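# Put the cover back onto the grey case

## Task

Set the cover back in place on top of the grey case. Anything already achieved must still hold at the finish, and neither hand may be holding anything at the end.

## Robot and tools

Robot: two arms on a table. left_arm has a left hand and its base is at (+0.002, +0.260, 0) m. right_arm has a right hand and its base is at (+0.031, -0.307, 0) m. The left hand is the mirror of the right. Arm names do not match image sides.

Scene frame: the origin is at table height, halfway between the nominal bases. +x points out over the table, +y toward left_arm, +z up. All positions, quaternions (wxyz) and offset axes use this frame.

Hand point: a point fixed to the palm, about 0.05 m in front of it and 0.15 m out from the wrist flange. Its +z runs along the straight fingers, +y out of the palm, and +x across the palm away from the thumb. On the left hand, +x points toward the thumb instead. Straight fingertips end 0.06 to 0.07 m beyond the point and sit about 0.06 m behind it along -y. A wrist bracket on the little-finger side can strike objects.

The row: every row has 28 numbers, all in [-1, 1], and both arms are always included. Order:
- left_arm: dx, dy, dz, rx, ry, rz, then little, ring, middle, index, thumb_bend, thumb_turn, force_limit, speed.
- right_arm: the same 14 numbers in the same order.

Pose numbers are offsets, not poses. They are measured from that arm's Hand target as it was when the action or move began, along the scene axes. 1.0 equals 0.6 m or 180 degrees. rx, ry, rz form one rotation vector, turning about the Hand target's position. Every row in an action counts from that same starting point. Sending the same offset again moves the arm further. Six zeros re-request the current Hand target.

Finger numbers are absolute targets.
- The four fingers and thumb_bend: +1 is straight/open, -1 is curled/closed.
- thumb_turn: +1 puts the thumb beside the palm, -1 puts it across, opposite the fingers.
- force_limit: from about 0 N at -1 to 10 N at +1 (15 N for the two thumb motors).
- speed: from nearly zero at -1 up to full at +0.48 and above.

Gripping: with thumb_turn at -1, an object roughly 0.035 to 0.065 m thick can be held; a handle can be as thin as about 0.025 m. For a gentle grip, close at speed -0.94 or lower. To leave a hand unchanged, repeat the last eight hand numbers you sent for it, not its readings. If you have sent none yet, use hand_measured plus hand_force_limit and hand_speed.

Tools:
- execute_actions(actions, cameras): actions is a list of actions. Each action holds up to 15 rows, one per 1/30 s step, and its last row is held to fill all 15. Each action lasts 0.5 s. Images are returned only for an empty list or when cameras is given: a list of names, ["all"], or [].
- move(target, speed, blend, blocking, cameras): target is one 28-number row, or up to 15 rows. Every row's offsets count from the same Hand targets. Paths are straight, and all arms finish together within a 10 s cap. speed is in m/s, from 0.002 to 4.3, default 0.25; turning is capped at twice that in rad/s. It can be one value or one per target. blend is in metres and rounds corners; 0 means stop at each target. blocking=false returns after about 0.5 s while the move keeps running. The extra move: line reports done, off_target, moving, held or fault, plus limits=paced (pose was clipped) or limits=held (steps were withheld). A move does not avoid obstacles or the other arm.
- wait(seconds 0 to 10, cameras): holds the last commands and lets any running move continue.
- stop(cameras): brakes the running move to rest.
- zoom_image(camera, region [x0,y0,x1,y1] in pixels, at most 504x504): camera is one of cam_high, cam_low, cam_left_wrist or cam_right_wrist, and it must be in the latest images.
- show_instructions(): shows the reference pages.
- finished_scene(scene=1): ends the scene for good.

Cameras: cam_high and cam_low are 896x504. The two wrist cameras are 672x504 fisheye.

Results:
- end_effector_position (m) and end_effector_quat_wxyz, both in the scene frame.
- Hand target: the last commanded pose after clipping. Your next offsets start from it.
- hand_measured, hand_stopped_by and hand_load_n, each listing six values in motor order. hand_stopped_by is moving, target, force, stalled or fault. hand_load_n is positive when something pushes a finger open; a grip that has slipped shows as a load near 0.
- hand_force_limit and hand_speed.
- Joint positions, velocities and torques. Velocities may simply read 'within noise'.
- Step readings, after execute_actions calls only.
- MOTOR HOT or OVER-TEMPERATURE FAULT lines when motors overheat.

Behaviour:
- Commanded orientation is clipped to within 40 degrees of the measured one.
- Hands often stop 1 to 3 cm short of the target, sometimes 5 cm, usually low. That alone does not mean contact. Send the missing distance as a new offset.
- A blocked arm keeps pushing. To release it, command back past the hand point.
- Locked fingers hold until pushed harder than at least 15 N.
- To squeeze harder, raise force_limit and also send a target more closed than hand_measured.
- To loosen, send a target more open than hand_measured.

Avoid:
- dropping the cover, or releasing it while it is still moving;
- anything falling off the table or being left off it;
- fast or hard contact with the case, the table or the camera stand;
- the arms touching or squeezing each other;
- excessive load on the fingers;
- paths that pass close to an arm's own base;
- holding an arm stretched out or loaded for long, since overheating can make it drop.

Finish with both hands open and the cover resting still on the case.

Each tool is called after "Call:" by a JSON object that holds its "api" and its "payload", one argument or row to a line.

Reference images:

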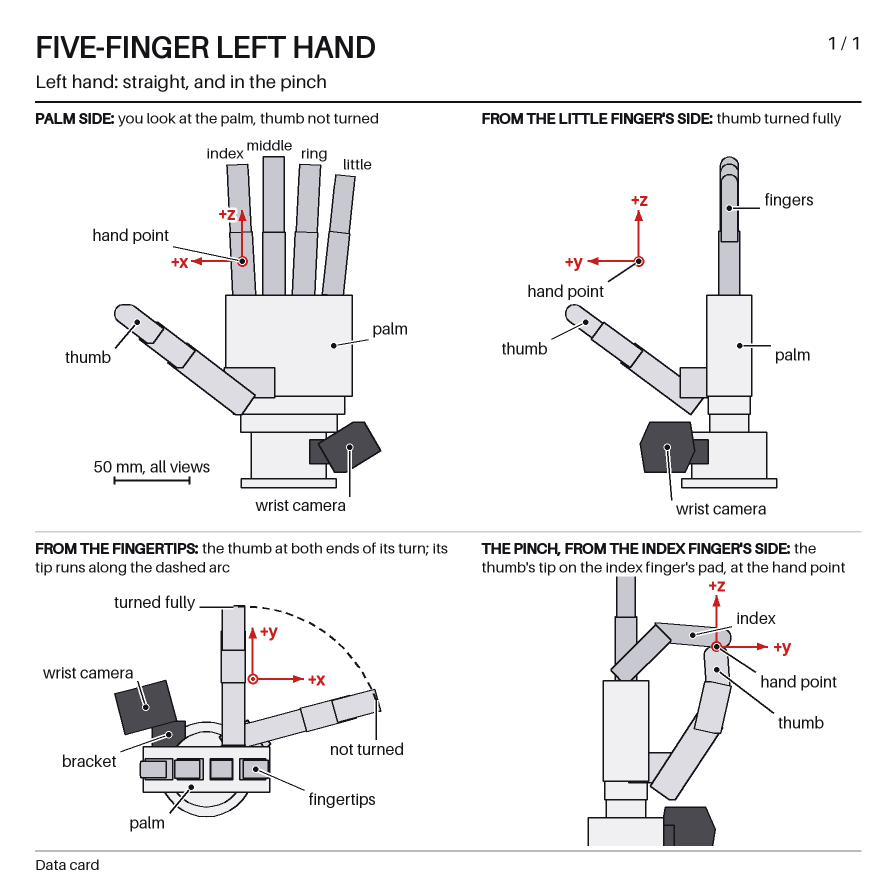

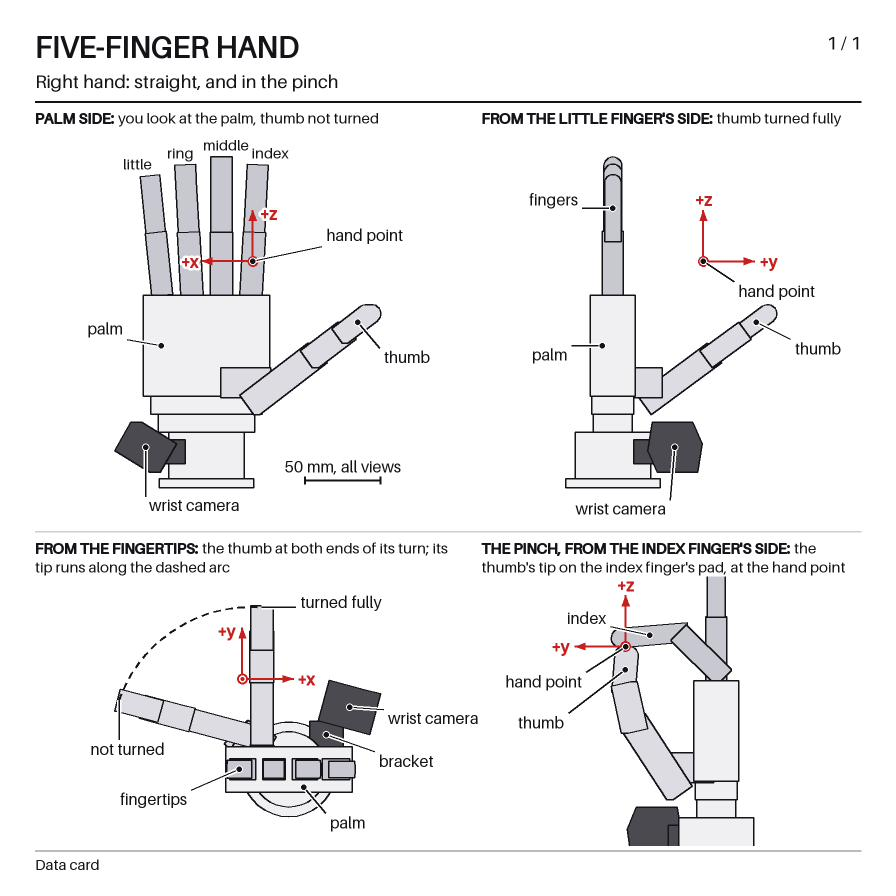

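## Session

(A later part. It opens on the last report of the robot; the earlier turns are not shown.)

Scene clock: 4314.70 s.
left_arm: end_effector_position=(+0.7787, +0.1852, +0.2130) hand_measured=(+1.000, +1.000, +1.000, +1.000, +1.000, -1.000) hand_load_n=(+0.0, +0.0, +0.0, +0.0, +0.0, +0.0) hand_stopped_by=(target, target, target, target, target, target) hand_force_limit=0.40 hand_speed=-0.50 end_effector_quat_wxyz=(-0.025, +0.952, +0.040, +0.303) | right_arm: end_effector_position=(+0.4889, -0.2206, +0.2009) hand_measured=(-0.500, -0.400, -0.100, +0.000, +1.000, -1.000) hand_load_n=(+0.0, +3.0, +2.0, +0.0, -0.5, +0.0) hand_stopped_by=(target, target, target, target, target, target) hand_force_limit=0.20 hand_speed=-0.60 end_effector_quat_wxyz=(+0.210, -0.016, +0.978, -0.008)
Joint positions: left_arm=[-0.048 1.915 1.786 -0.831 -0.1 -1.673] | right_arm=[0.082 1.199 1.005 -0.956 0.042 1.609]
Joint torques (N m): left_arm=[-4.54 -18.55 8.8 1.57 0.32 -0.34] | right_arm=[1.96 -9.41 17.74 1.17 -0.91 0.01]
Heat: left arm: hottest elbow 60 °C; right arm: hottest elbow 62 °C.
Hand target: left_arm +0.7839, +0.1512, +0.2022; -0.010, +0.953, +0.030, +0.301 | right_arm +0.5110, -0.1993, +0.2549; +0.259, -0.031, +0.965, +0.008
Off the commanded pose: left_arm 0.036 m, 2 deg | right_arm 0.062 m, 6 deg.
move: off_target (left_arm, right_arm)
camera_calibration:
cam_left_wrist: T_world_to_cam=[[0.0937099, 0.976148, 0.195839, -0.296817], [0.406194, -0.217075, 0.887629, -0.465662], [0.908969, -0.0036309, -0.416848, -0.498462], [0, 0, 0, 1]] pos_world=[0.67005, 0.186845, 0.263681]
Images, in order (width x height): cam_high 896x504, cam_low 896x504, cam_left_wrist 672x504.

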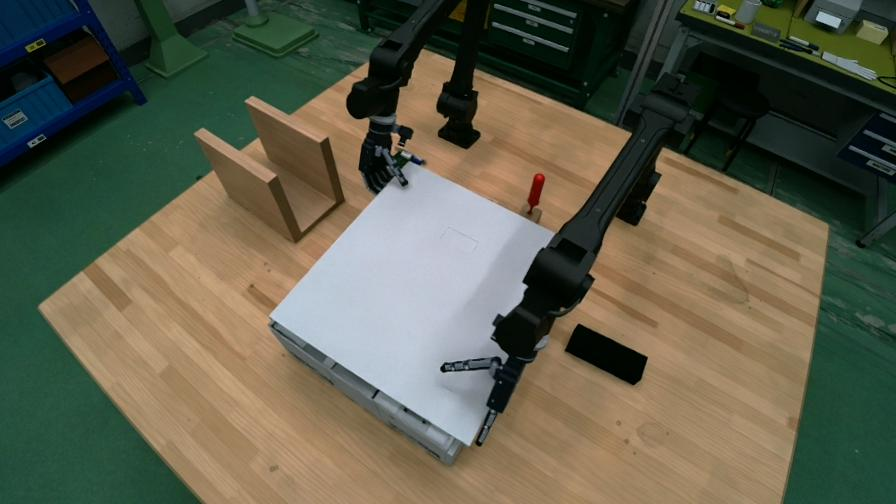

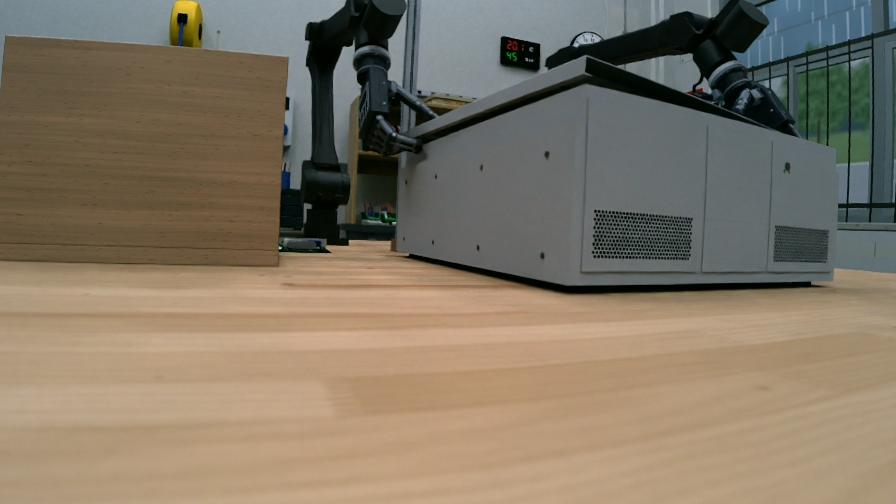

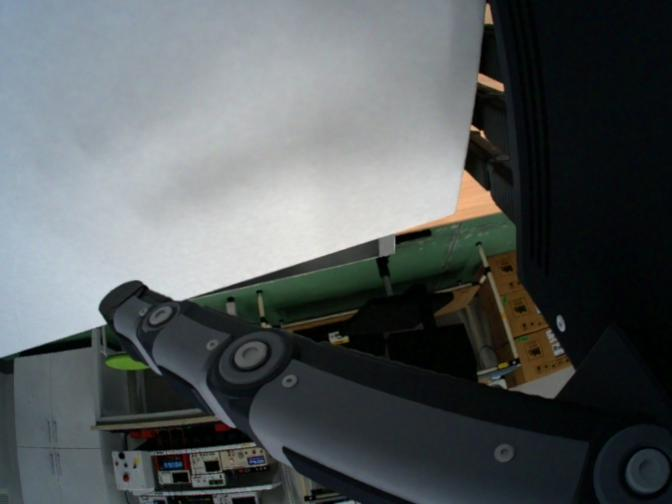

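Call:
{"api": "move", "payload": {
  "target": [0, -0.035, 0, 0, 0, 0, 1, 1, 1, 1, 1, -1, 0.4, -0.5, 0.0, 0.0, 0.0, 0, 0, 0, -0.5, -0.4, -0.1, 0.0, 1, -1, 0.2, -0.6],
  "speed": 0.03,
  "cameras": ["cam_low", "cam_high", "cam_left_wrist"]
}}

Call:
{"api": "zoom_image", "payload": {
  "camera": "cam_high",
  "region": [240, 280, 320, 340]
}}

Scene clock: 4323.43 s.
left_arm: end_effector_position=(+0.7796, +0.1817, +0.2126) hand_measured=(+1.000, +1.000, +1.000, +1.000, +1.000, -1.000) hand_load_n=(+0.0, +0.0, +0.0, +0.0, +0.0, +0.0) hand_stopped_by=(target, target, target, target, target, target) hand_force_limit=0.40 hand_speed=-0.50 end_effector_quat_wxyz=(-0.033, +0.951, +0.048, +0.305) | right_arm: end_effector_position=(+0.4886, -0.2206, +0.2010) hand_measured=(-0.500, -0.400, -0.100, +0.000, +1.000, -1.000) hand_load_n=(+0.0, +3.0, +1.5, +0.0, +0.0, +0.0) hand_stopped_by=(target, target, target, target, target, target) hand_force_limit=0.20 hand_speed=-0.60 end_effector_quat_wxyz=(+0.209, -0.016, +0.978, -0.008)
Joint positions: left_arm=[-0.06 1.915 1.786 -0.831 -0.128 -1.693] | right_arm=[0.082 1.199 1.006 -0.959 0.042 1.609]
Joint torques (N m): left_arm=[-6.42 -18.49 8.99 1.51 0.71 -0.37] | right_arm=[2.02 -9.35 17.66 1.28 -0.91 0.01]
Heat: left arm: hottest elbow 60 °C; right arm: hottest elbow 64 °C.
Hand target: left_arm +0.7839, +0.1302, +0.2024; -0.010, +0.953, +0.030, +0.301 | right_arm +0.5110, -0.1993, +0.2548; +0.259, -0.031, +0.965, +0.008
Off the commanded pose: left_arm 0.053 m, 3 deg | right_arm 0.062 m, 6 deg.
move: off_target (left_arm, right_arm)
camera_calibration:
cam_left_wrist: T_world_to_cam=[[0.0739145, 0.975554, 0.206956, -0.280184], [0.408213, -0.218938, 0.886244, -0.46742], [0.909889, 0.0189757, -0.414417, -0.504708], [0, 0, 0, 1]] pos_world=[0.670745, 0.180576, 0.263075]
Images, in order (width x height): cam_high 896x504, cam_low 896x504, cam_left_wrist 672x504.

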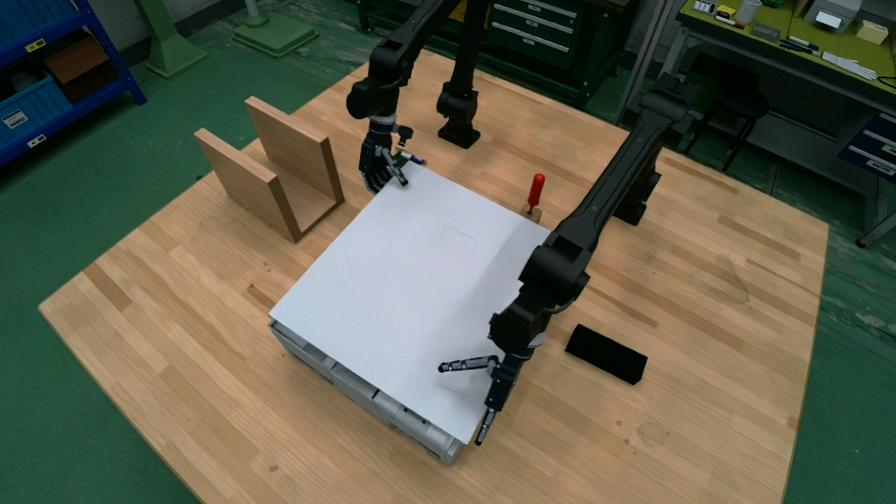

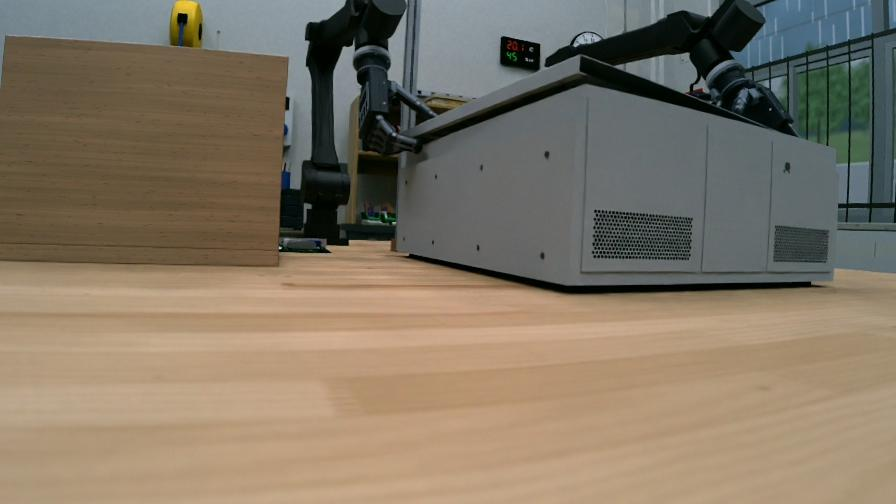

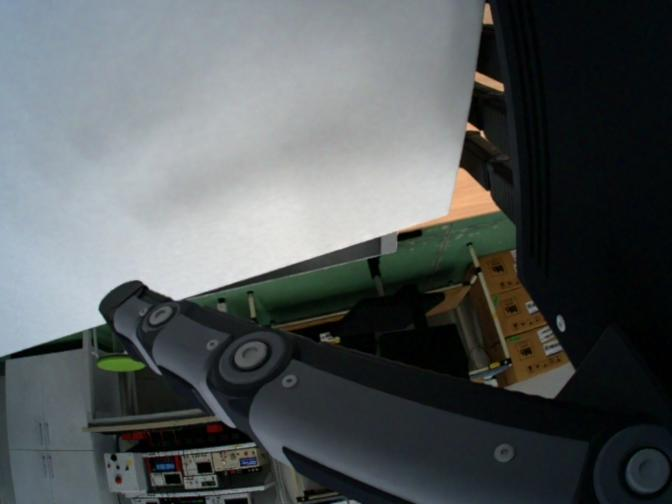

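Scaled by 6.300 from the camera's 896x504 image, which has a finer 1280x720 frame.

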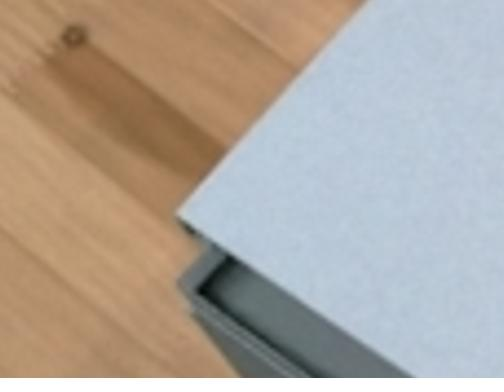

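Call:
{"api": "move", "payload": {
  "target": [0, -0.025, 0, 0, 0, 0, 1, 1, 1, 1, 1, -1, 0.4, -0.5, 0.0, 0.0, 0.0, 0, 0, 0, -0.5, -0.4, -0.1, 0.0, 1, -1, 0.2, -0.6],
  "speed": 0.03,
  "cameras": ["cam_low", "cam_high"]
}}

Call:
{"api": "zoom_image", "payload": {
  "camera": "cam_high",
  "region": [240, 280, 320, 340]
}}

Call:
{"api": "zoom_image", "payload": {
  "camera": "cam_high",
  "region": [420, 410, 500, 470]
}}

Scene clock: 4336.70 s.
left_arm: end_effector_position=(+0.7801, +0.1716, +0.2129) hand_measured=(+1.000, +1.000, +1.000, +1.000, +1.000, -1.000) hand_load_n=(+0.0, +0.0, +0.0, +0.0, +0.0, +0.0) hand_stopped_by=(target, target, target, target, target, target) hand_force_limit=0.40 hand_speed=-0.50 end_effector_quat_wxyz=(-0.037, +0.950, +0.050, +0.307) | right_arm: end_effector_position=(+0.4886, -0.2206, +0.2010) hand_measured=(-0.500, -0.400, -0.100, +0.000, +1.000, -1.000) hand_load_n=(+0.0, +3.5, +1.5, +0.0, -0.5, -0.5) hand_stopped_by=(target, target, target, target, target, target) hand_force_limit=0.20 hand_speed=-0.60 end_effector_quat_wxyz=(+0.209, -0.016, +0.978, -0.008)
Joint positions: left_arm=[-0.079 1.916 1.786 -0.828 -0.146 -1.709] | right_arm=[0.082 1.199 1.006 -0.959 0.042 1.609]
Joint torques (N m): left_arm=[-6.48 -18.02 9.37 0.92 0.91 -0.39] | right_arm=[2.02 -9.35 17.62 1.28 -0.92 0.01]
Heat: left arm: hottest elbow 61 °C; right arm: hottest elbow 67 °C.
Hand target: left_arm +0.7839, +0.1152, +0.2022; -0.010, +0.953, +0.030, +0.301 | right_arm +0.5110, -0.1993, +0.2549; +0.259, -0.031, +0.965, +0.008
Off the commanded pose: left_arm 0.057 m, 4 deg | right_arm 0.062 m, 6 deg.
move: off_target (left_arm, right_arm)
Images, in order (width x height): cam_high 896x504, cam_low 896x504.

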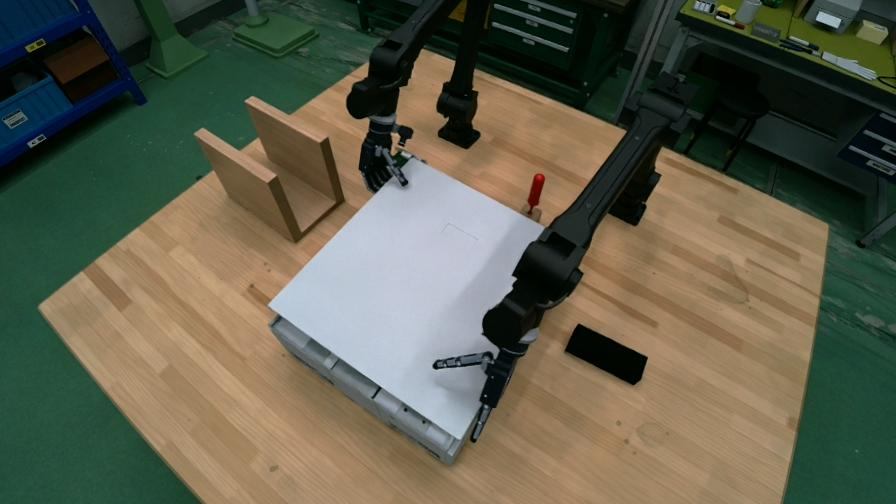

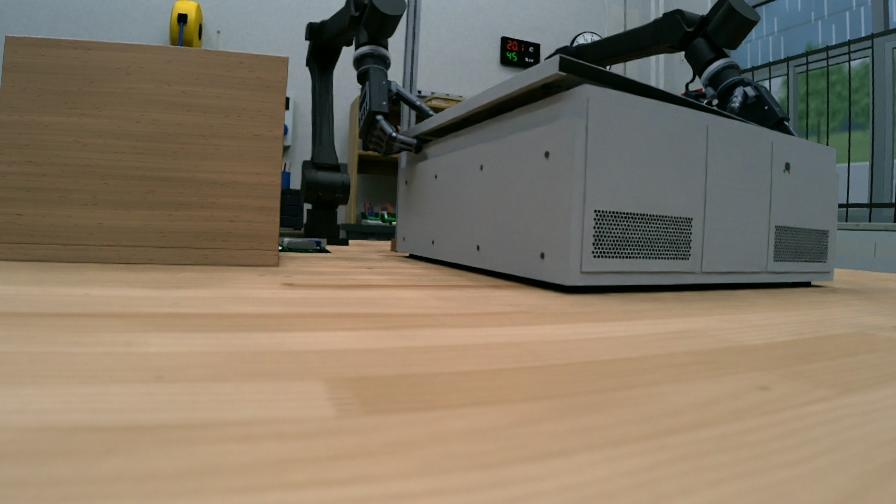

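Scaled by 6.300 from the camera's 896x504 image, which has a finer 1280x720 frame.

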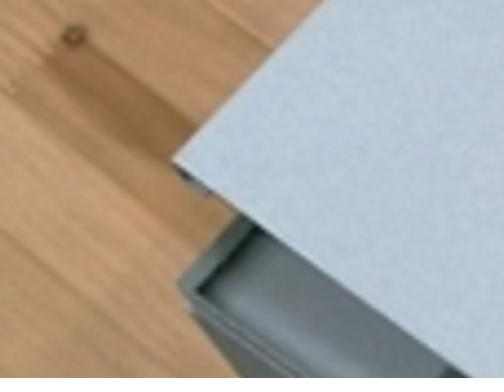

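Scaled by 6.300 from the camera's 896x504 image, which has a finer 1280x720 frame.

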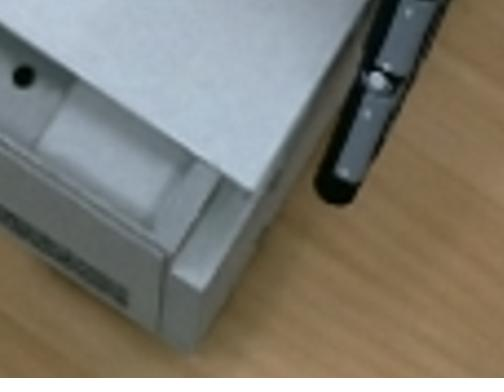

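Call:
{"api": "move", "payload": {
  "target": [0, 0.14, 0, 0, 0, 0, 1, 1, 1, 1, 1, -1, 0.4, -0.5, 0.0, 0.0, -0.075, 0, 0, 0, -0.5, -0.4, -0.1, 0.0, 1, -1, 0.2, -0.6],
  "speed": 0.05,
  "cameras": ["cam_low", "cam_high", "cam_right_wrist"]
}}

Call:
{"api": "zoom_image", "payload": {
  "camera": "cam_low",
  "region": [380, 30, 632, 198]
}}

Scene clock: 4366.43 s.
left_arm: end_effector_position=(+0.7787, +0.1960, +0.2136) hand_measured=(+1.000, +1.000, +1.000, +1.000, +1.000, -1.000) hand_load_n=(+0.0, +0.0, +0.0, +0.0, +0.0, +0.0) hand_stopped_by=(target, target, target, target, target, target) hand_force_limit=0.40 hand_speed=-0.50 end_effector_quat_wxyz=(-0.009, +0.952, +0.032, +0.303) | right_arm: end_effector_position=(+0.4962, -0.2200, +0.1894) hand_measured=(-0.500, -0.400, -0.100, +0.000, +1.000, -1.000) hand_load_n=(+0.0, +3.0, -0.5, +0.0, +0.0, +0.0) hand_stopped_by=(target, target, target, target, target, target) hand_force_limit=0.20 hand_speed=-0.60 end_effector_quat_wxyz=(+0.227, -0.020, +0.974, -0.009)
Joint positions: left_arm=[-0.02 1.916 1.786 -0.827 -0.049 -1.644] | right_arm=[0.082 1.207 0.968 -0.875 0.043 1.599]
Joint torques (N m): left_arm=[-0.26 -19.66 8.08 1.69 0.04 -0.08] | right_arm=[2.14 -7.88 12.21 3.1 -0.94 0.12]
Heat: left arm: hottest elbow 62 °C; right arm: hottest elbow 71 °C.
Hand target: left_arm +0.7839, +0.1993, +0.2022; -0.010, +0.953, +0.030, +0.301 | right_arm +0.5110, -0.1993, +0.2097; +0.259, -0.031, +0.965, +0.008
Off the commanded pose: left_arm 0.013 m, 0 deg | right_arm 0.033 m, 4 deg.
move: off_target (left_arm, right_arm)
camera_calibration:
cam_right_wrist: T_world_to_cam=[[-0.241304, 0.965026, -0.102459, 0.350388], [0.512274, 0.216336, 0.831128, -0.361408], [0.824225, 0.148067, -0.546561, -0.15757], [0, 0, 0, 1]] pos_world=[0.399563, -0.236617, 0.250155]
Images, in order (width x height): cam_high 896x504, cam_low 896x504, cam_right_wrist 672x504.

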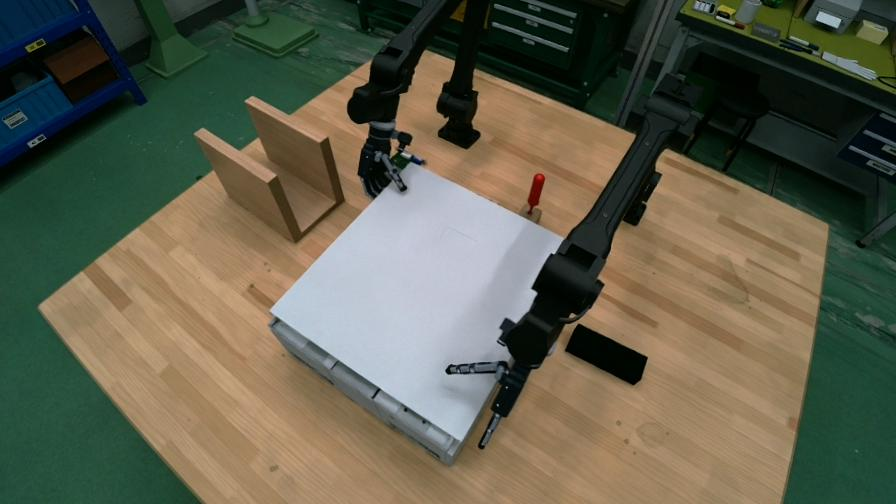

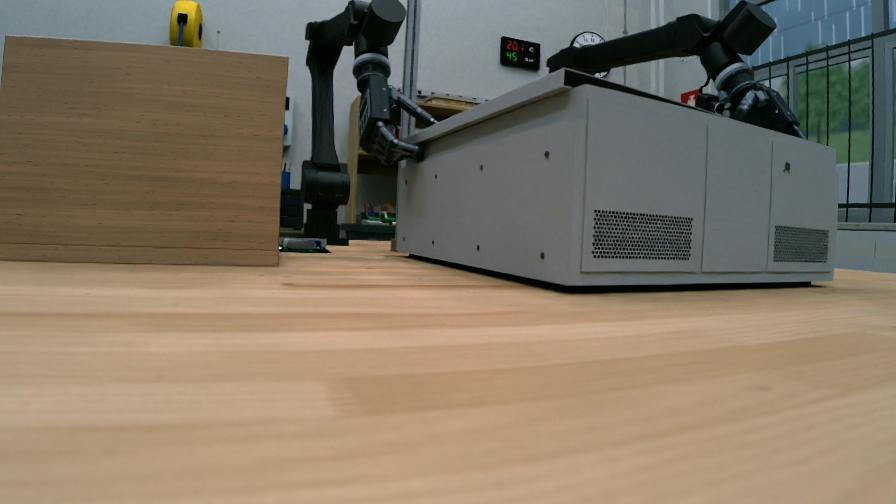

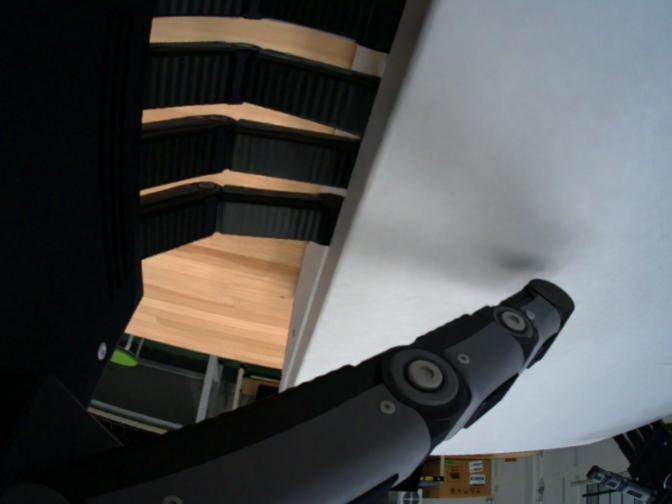

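Scaled by 2.000 from the camera's 896x504 image, which has a finer 1280x720 frame.

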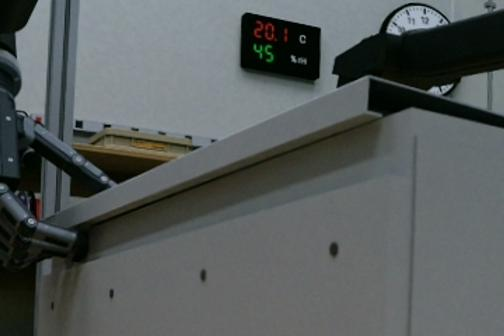

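Call:
{"api": "move", "payload": {
  "target": [0, 0, 0, 0, 0, 0, 1, 1, 1, 1, 1, -1, 0.4, -0.5, 0.0, 0.0, -0.038, 0, 0, 0, -0.5, -0.4, -0.1, 0.0, 1, -1, 0.2, -0.6],
  "speed": 0.04,
  "cameras": ["cam_low", "cam_high", "cam_right_wrist"]
}}

Call:
{"api": "zoom_image", "payload": {
  "camera": "cam_low",
  "region": [380, 30, 632, 198]
}}

Scene clock: 4379.20 s.
left_arm: end_effector_position=(+0.7786, +0.1959, +0.2136) hand_measured=(+1.000, +1.000, +1.000, +1.000, +1.000, -1.000) hand_load_n=(+0.0, +0.0, +0.0, +0.0, +0.0, +0.0) hand_stopped_by=(target, target, target, target, target, target) hand_force_limit=0.40 hand_speed=-0.50 end_effector_quat_wxyz=(-0.009, +0.952, +0.032, +0.303) | right_arm: end_effector_position=(+0.4969, -0.2199, +0.1822) hand_measured=(-0.500, -0.400, -0.100, +0.000, +1.000, -1.000) hand_load_n=(+0.0, +3.0, -8.0, +0.0, +0.0, +0.0) hand_stopped_by=(target, target, target, target, target, target) hand_force_limit=0.20 hand_speed=-0.60 end_effector_quat_wxyz=(+0.237, -0.020, +0.971, -0.008)
Joint positions: left_arm=[-0.02 1.916 1.786 -0.827 -0.048 -1.643] | right_arm=[0.082 1.204 0.937 -0.827 0.043 1.599]
Joint torques (N m): left_arm=[-0.38 -19.31 8.05 1.61 -0.04 -0.04] | right_arm=[2.02 -6.01 10.54 3.93 -0.92 0.15]
Heat: left arm: hottest elbow 61 °C; right arm: hottest elbow 67 °C.
Hand target: left_arm +0.7839, +0.1992, +0.2022; -0.010, +0.953, +0.030, +0.301 | right_arm +0.5110, -0.1993, +0.1868; +0.259, -0.031, +0.965, +0.008
Off the commanded pose: left_arm 0.013 m, 0 deg | right_arm 0.025 m, 3 deg.
move: off_target (left_arm, right_arm)
camera_calibration:
cam_right_wrist: T_world_to_cam=[[-0.239898, 0.964977, -0.106149, 0.349639], [0.495002, 0.215649, 0.841706, -0.349293], [0.835118, 0.149379, -0.529399, -0.170382], [0, 0, 0, 1]] pos_world=[0.399067, -0.236618, 0.240916]
Images, in order (width x height): cam_high 896x504, cam_low 896x504, cam_right_wrist 672x504.

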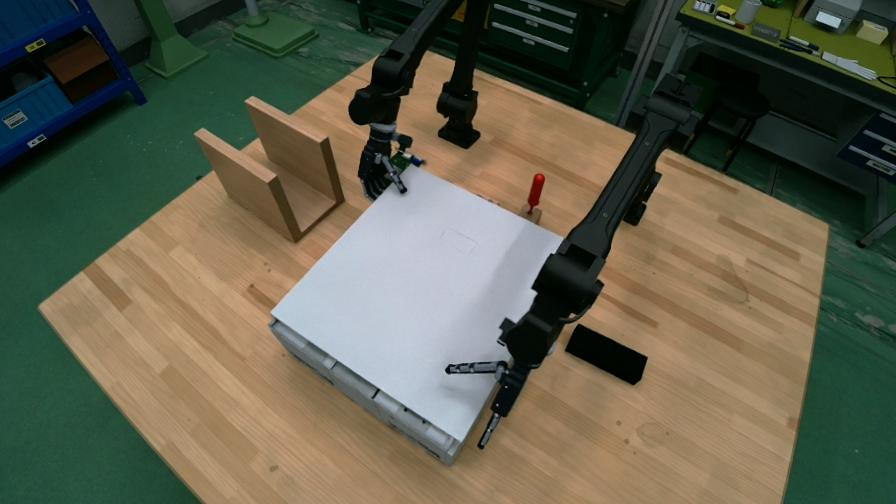

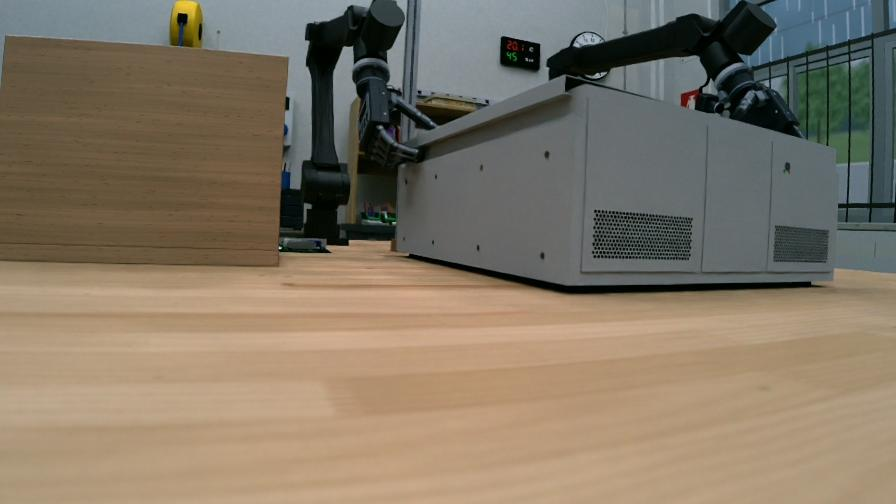

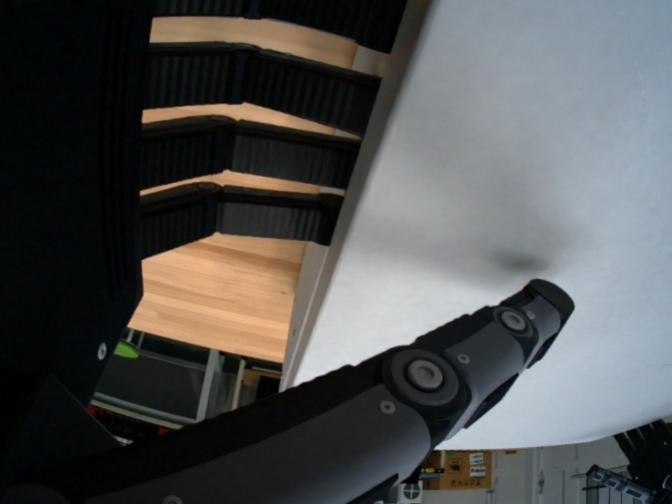

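Scaled by 2.000 from the camera's 896x504 image, which has a finer 1280x720 frame.

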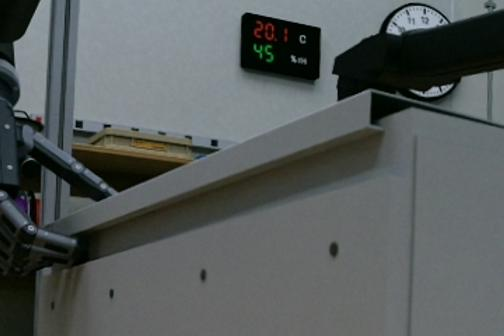

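Call:
{"api": "move", "payload": {
  "target": [0, 0, 0, 0, 0, 0, 1, 1, 1, 1, 1, -1, 0.4, -0.5, 0.0, -0.1, 0.008, 0, 0, 0, -0.4, -0.3, -0.1, 0.1, 1, -1, 0.2, -0.9],
  "speed": 0.05,
  "cameras": ["cam_low", "cam_high", "cam_right_wrist"]
}}

Call:
{"api": "zoom_image", "payload": {
  "camera": "cam_low",
  "region": [380, 30, 632, 198]
}}

Scene clock: 4391.80 s.
left_arm: end_effector_position=(+0.7786, +0.1959, +0.2136) hand_measured=(+1.000, +1.000, +1.000, +1.000, +1.000, -1.000) hand_load_n=(+0.0, +0.0, +0.0, +0.0, +0.0, +0.0) hand_stopped_by=(target, target, target, target, target, target) hand_force_limit=0.40 hand_speed=-0.50 end_effector_quat_wxyz=(-0.009, +0.952, +0.032, +0.303) | right_arm: end_effector_position=(+0.5005, -0.2532, +0.1829) hand_measured=(-0.400, -0.300, -0.100, +0.100, +1.000, -1.000) hand_load_n=(+0.0, +0.0, +0.0, +0.0, +0.0, +0.0) hand_stopped_by=(target, target, target, target, target, target) hand_force_limit=0.20 hand_speed=-0.90 end_effector_quat_wxyz=(+0.245, -0.030, +0.969, +0.011)
Joint positions: left_arm=[-0.02 1.916 1.786 -0.827 -0.048 -1.643] | right_arm=[-0.037 1.21 0.932 -0.8 -0.056 1.483]
Joint torques (N m): left_arm=[0.15 -19.14 8.2 1.74 0 -0.02] | right_arm=[-1.03 -7 11.73 2.03 -0.25 -0.15]
Heat: left arm: hottest elbow 61 °C; right arm: hottest elbow 64 °C.
Hand target: left_arm +0.7839, +0.1992, +0.2022; -0.010, +0.953, +0.030, +0.301 | right_arm +0.5110, -0.2592, +0.1917; +0.259, -0.031, +0.965, +0.008
Off the commanded pose: left_arm 0.013 m, 0 deg | right_arm 0.015 m, 2 deg.
move: off_target (left_arm, right_arm)
camera_calibration:
cam_right_wrist: T_world_to_cam=[[-0.266388, 0.960757, -0.0773532, 0.389611], [0.475951, 0.200903, 0.856218, -0.341446], [0.838158, 0.191269, -0.510792, -0.162396], [0, 0, 0, 1]] pos_world=[0.402412, -0.274663, 0.239539]
Images, in order (width x height): cam_high 896x504, cam_low 896x504, cam_right_wrist 672x504.

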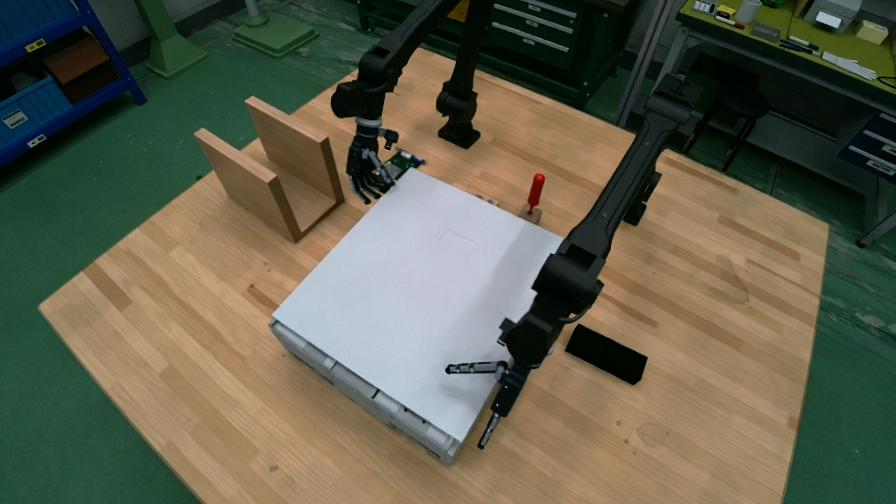

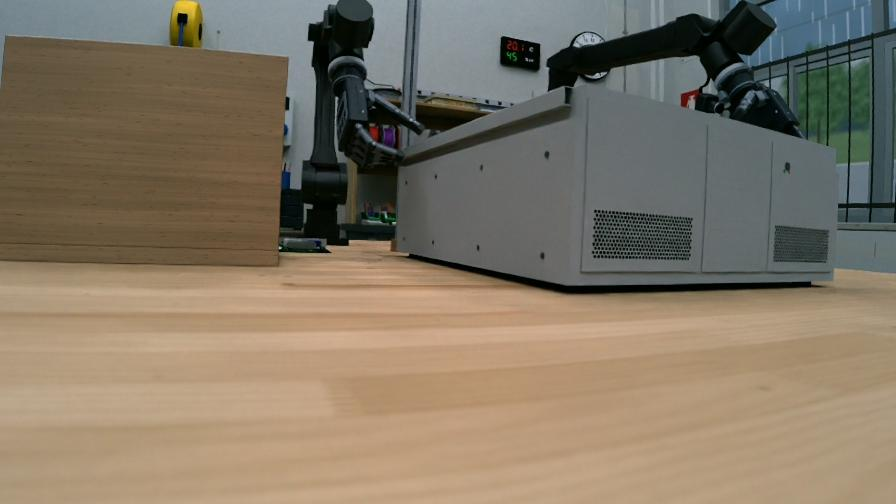

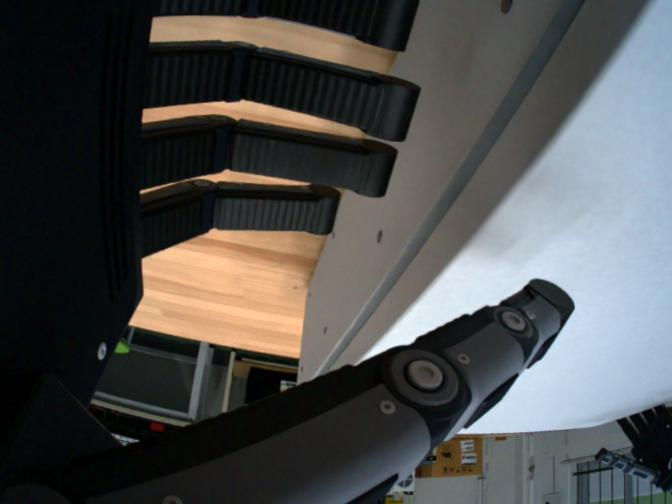

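Scaled by 2.000 from the camera's 896x504 image, which has a finer 1280x720 frame.

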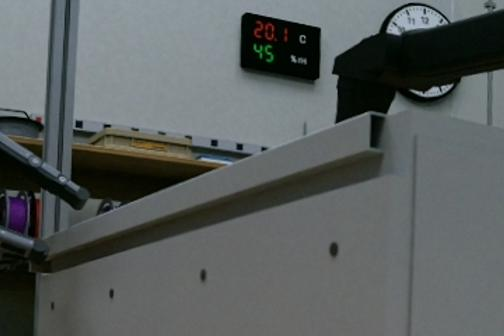

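Call:
{"api": "zoom_image", "payload": {
  "camera": "cam_high",
  "region": [380, 130, 460, 190]
}}

Call:
{"api": "zoom_image", "payload": {
  "camera": "cam_high",
  "region": [240, 280, 320, 340]
}}

Call:
{"api": "zoom_image", "payload": {
  "camera": "cam_high",
  "region": [420, 410, 500, 470]
}}

Call:
{"api": "zoom_image", "payload": {
  "camera": "cam_high",
  "region": [500, 190, 600, 265]
}}

Scaled by 6.300 from the camera's 896x504 image, which has a finer 1280x720 frame.

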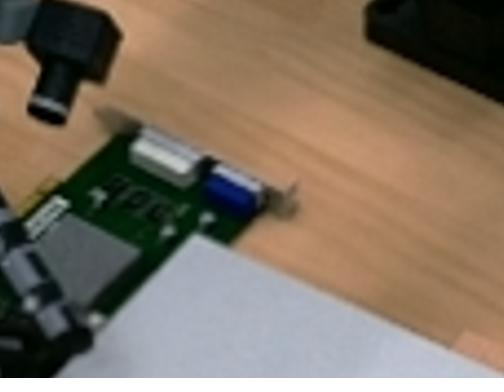

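Scaled by 6.300 from the camera's 896x504 image, which has a finer 1280x720 frame.

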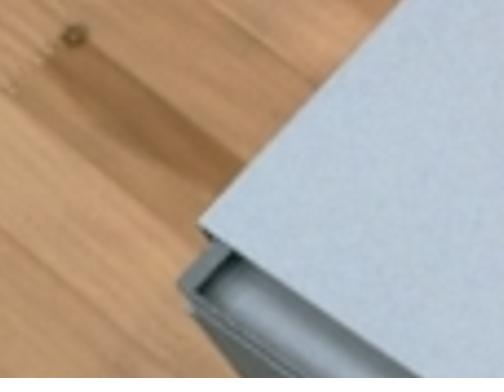

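Scaled by 6.300 from the camera's 896x504 image, which has a finer 1280x720 frame.

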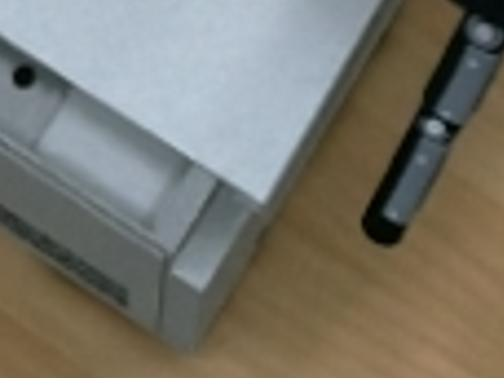

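Scaled by 5.040 from the camera's 896x504 image, which has a finer 1280x720 frame.

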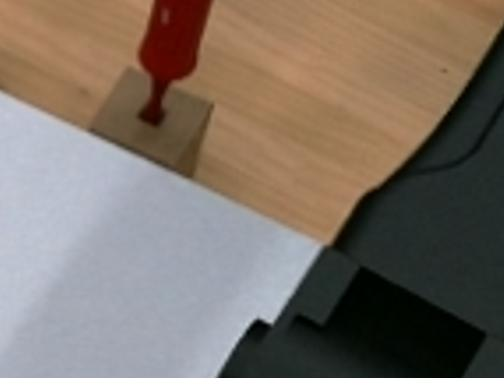

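Call:
{"api": "move", "payload": {
  "target": [
    [0, 0.167, 0.1, 0, 0, 0, 1, 1, 1, 1, 1, -1, 0.4, -0.5, 0.0, -0.03, 0.27, 0, 0, 0, -0.4, -0.3, -0.1, 0.1, 1, -1, 0.2, -0.9],
    [-0.25, 0.2, 0.1, 0, 0, 0, 1, 1, 1, 1, 1, -1, 0.4, -0.5, -0.352, 0.565, 0.27, 0, 0, 0, 1, 1, 1, 1, 1, -1, 0.2, -0.5]
  ],
  "speed": [0.15, 0.2],
  "blend": [0.03, 0],
  "cameras": ["all"]
}}

Scene clock: 4497.77 s.
left_arm: end_effector_position=(+0.6336, +0.3139, +0.2430) hand_measured=(+1.000, +1.000, +1.000, +1.000, +1.000, -1.000) hand_load_n=(+0.0, +0.0, +0.0, +0.0, +0.0, +0.0) hand_stopped_by=(target, target, target, target, target, target) hand_force_limit=0.40 hand_speed=-0.50 end_effector_quat_wxyz=(-0.005, +0.959, +0.031, +0.280) | right_arm: end_effector_position=(+0.2966, +0.0637, +0.3273) hand_measured=(+1.000, +1.000, +1.000, +1.000, +1.000, -1.000) hand_load_n=(+0.0, +0.0, +0.0, +0.0, +0.0, +0.0) hand_stopped_by=(target, target, target, target, target, target) hand_force_limit=0.20 hand_speed=-0.50 end_effector_quat_wxyz=(+0.232, -0.206, +0.950, +0.038)
Joint positions: left_arm=[0.212 1.575 1.426 -0.86 0.086 -1.449] | right_arm=[0.985 1.127 1.269 -1.313 0.264 2.071]
Joint torques (N m): left_arm=[0.44 -17.9 8.05 1.63 0.1 -0.04] | right_arm=[0.79 -5.77 14.86 1.73 0.27 0.12]
Heat: left arm: hottest elbow 59 °C; right arm: hottest elbow 59 °C.
Hand target: left_arm +0.6338, +0.3193, +0.2621; -0.010, +0.953, +0.030, +0.301 | right_arm +0.2998, +0.0797, +0.3535; +0.259, -0.031, +0.965, +0.008
Off the commanded pose: left_arm 0.020 m, 3 deg | right_arm 0.031 m, 21 deg.
joint sent to its limit (right arm) — joint 6 (wrist roll), upper limit. The joint targets are off in orientation, not in position.
move: off_target (left_arm, right_arm); target 2's new numbers were sent with right_arm's hand 0.031 m and 21 deg from that target
camera_calibration:
cam_left_wrist: T_world_to_cam=[[0.130268, 0.979021, 0.156679, -0.429177], [0.442527, -0.198824, 0.874436, -0.430988], [0.887243, -0.0445768, -0.459143, -0.316688], [0, 0, 0, 1]] pos_world=[0.527611, 0.320365, 0.298709]
cam_right_wrist: T_world_to_cam=[[-0.587178, 0.802759, -0.103923, 0.155948], [0.380628, 0.387128, 0.839794, -0.409824], [0.714384, 0.453553, -0.532865, 0.048883], [0, 0, 0, 1]] pos_world=[0.212638, 0.0112945, 0.386422]

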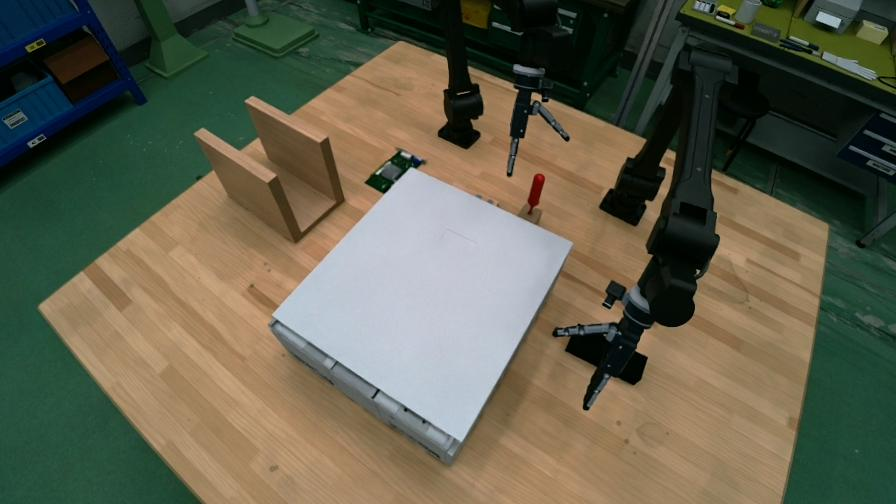

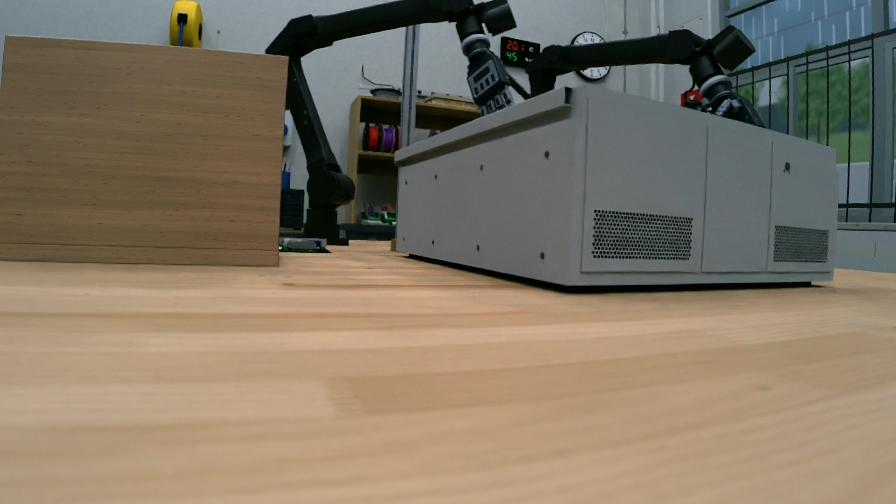

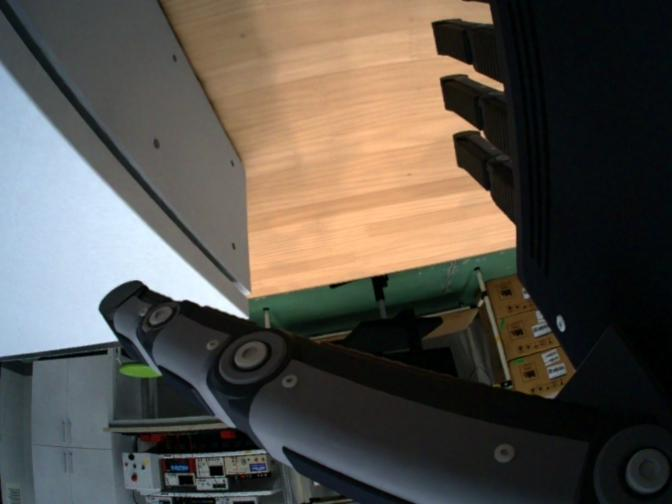

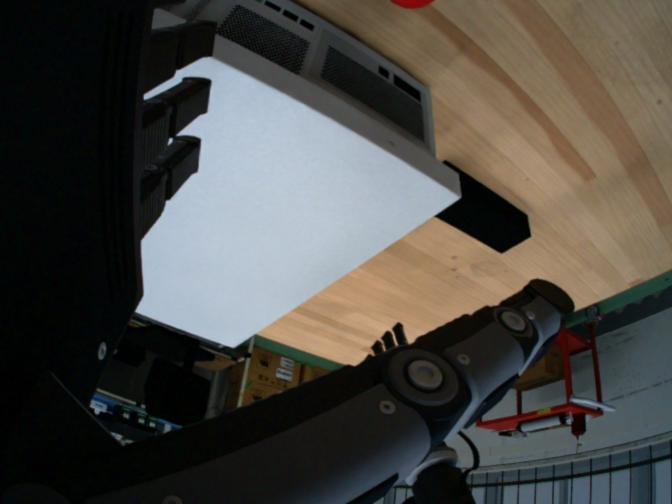

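Call:
{"api": "zoom_image", "payload": {
  "camera": "cam_high",
  "region": [380, 140, 460, 200]
}}

Call:
{"api": "zoom_image", "payload": {
  "camera": "cam_high",
  "region": [530, 210, 610, 270]
}}

Call:
{"api": "zoom_image", "payload": {
  "camera": "cam_high",
  "region": [420, 410, 500, 470]
}}

Call:
{"api": "zoom_image", "payload": {
  "camera": "cam_right_wrist",
  "region": [130, 0, 560, 360]
}}

Scaled by 6.300 from the camera's 896x504 image, which has a finer 1280x720 frame.

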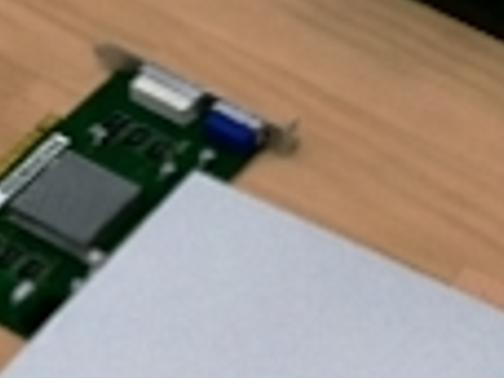

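Scaled by 6.300 from the camera's 896x504 image, which has a finer 1280x720 frame.

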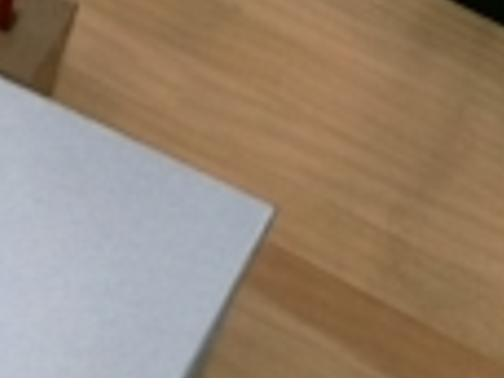

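Scaled by 6.300 from the camera's 896x504 image, which has a finer 1280x720 frame.

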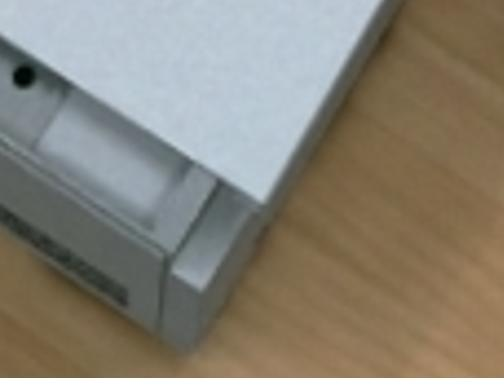

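Scaled by 1.172 from the camera's 672x504 image, which has a finer 960x720 frame.

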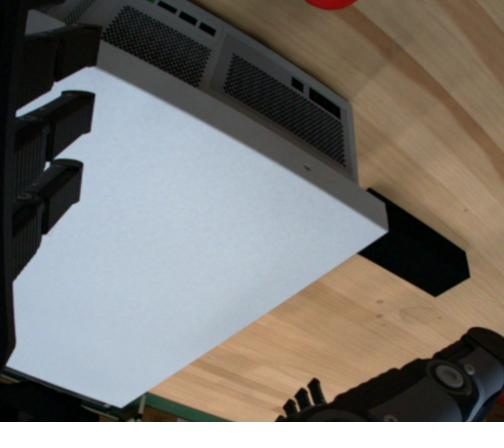

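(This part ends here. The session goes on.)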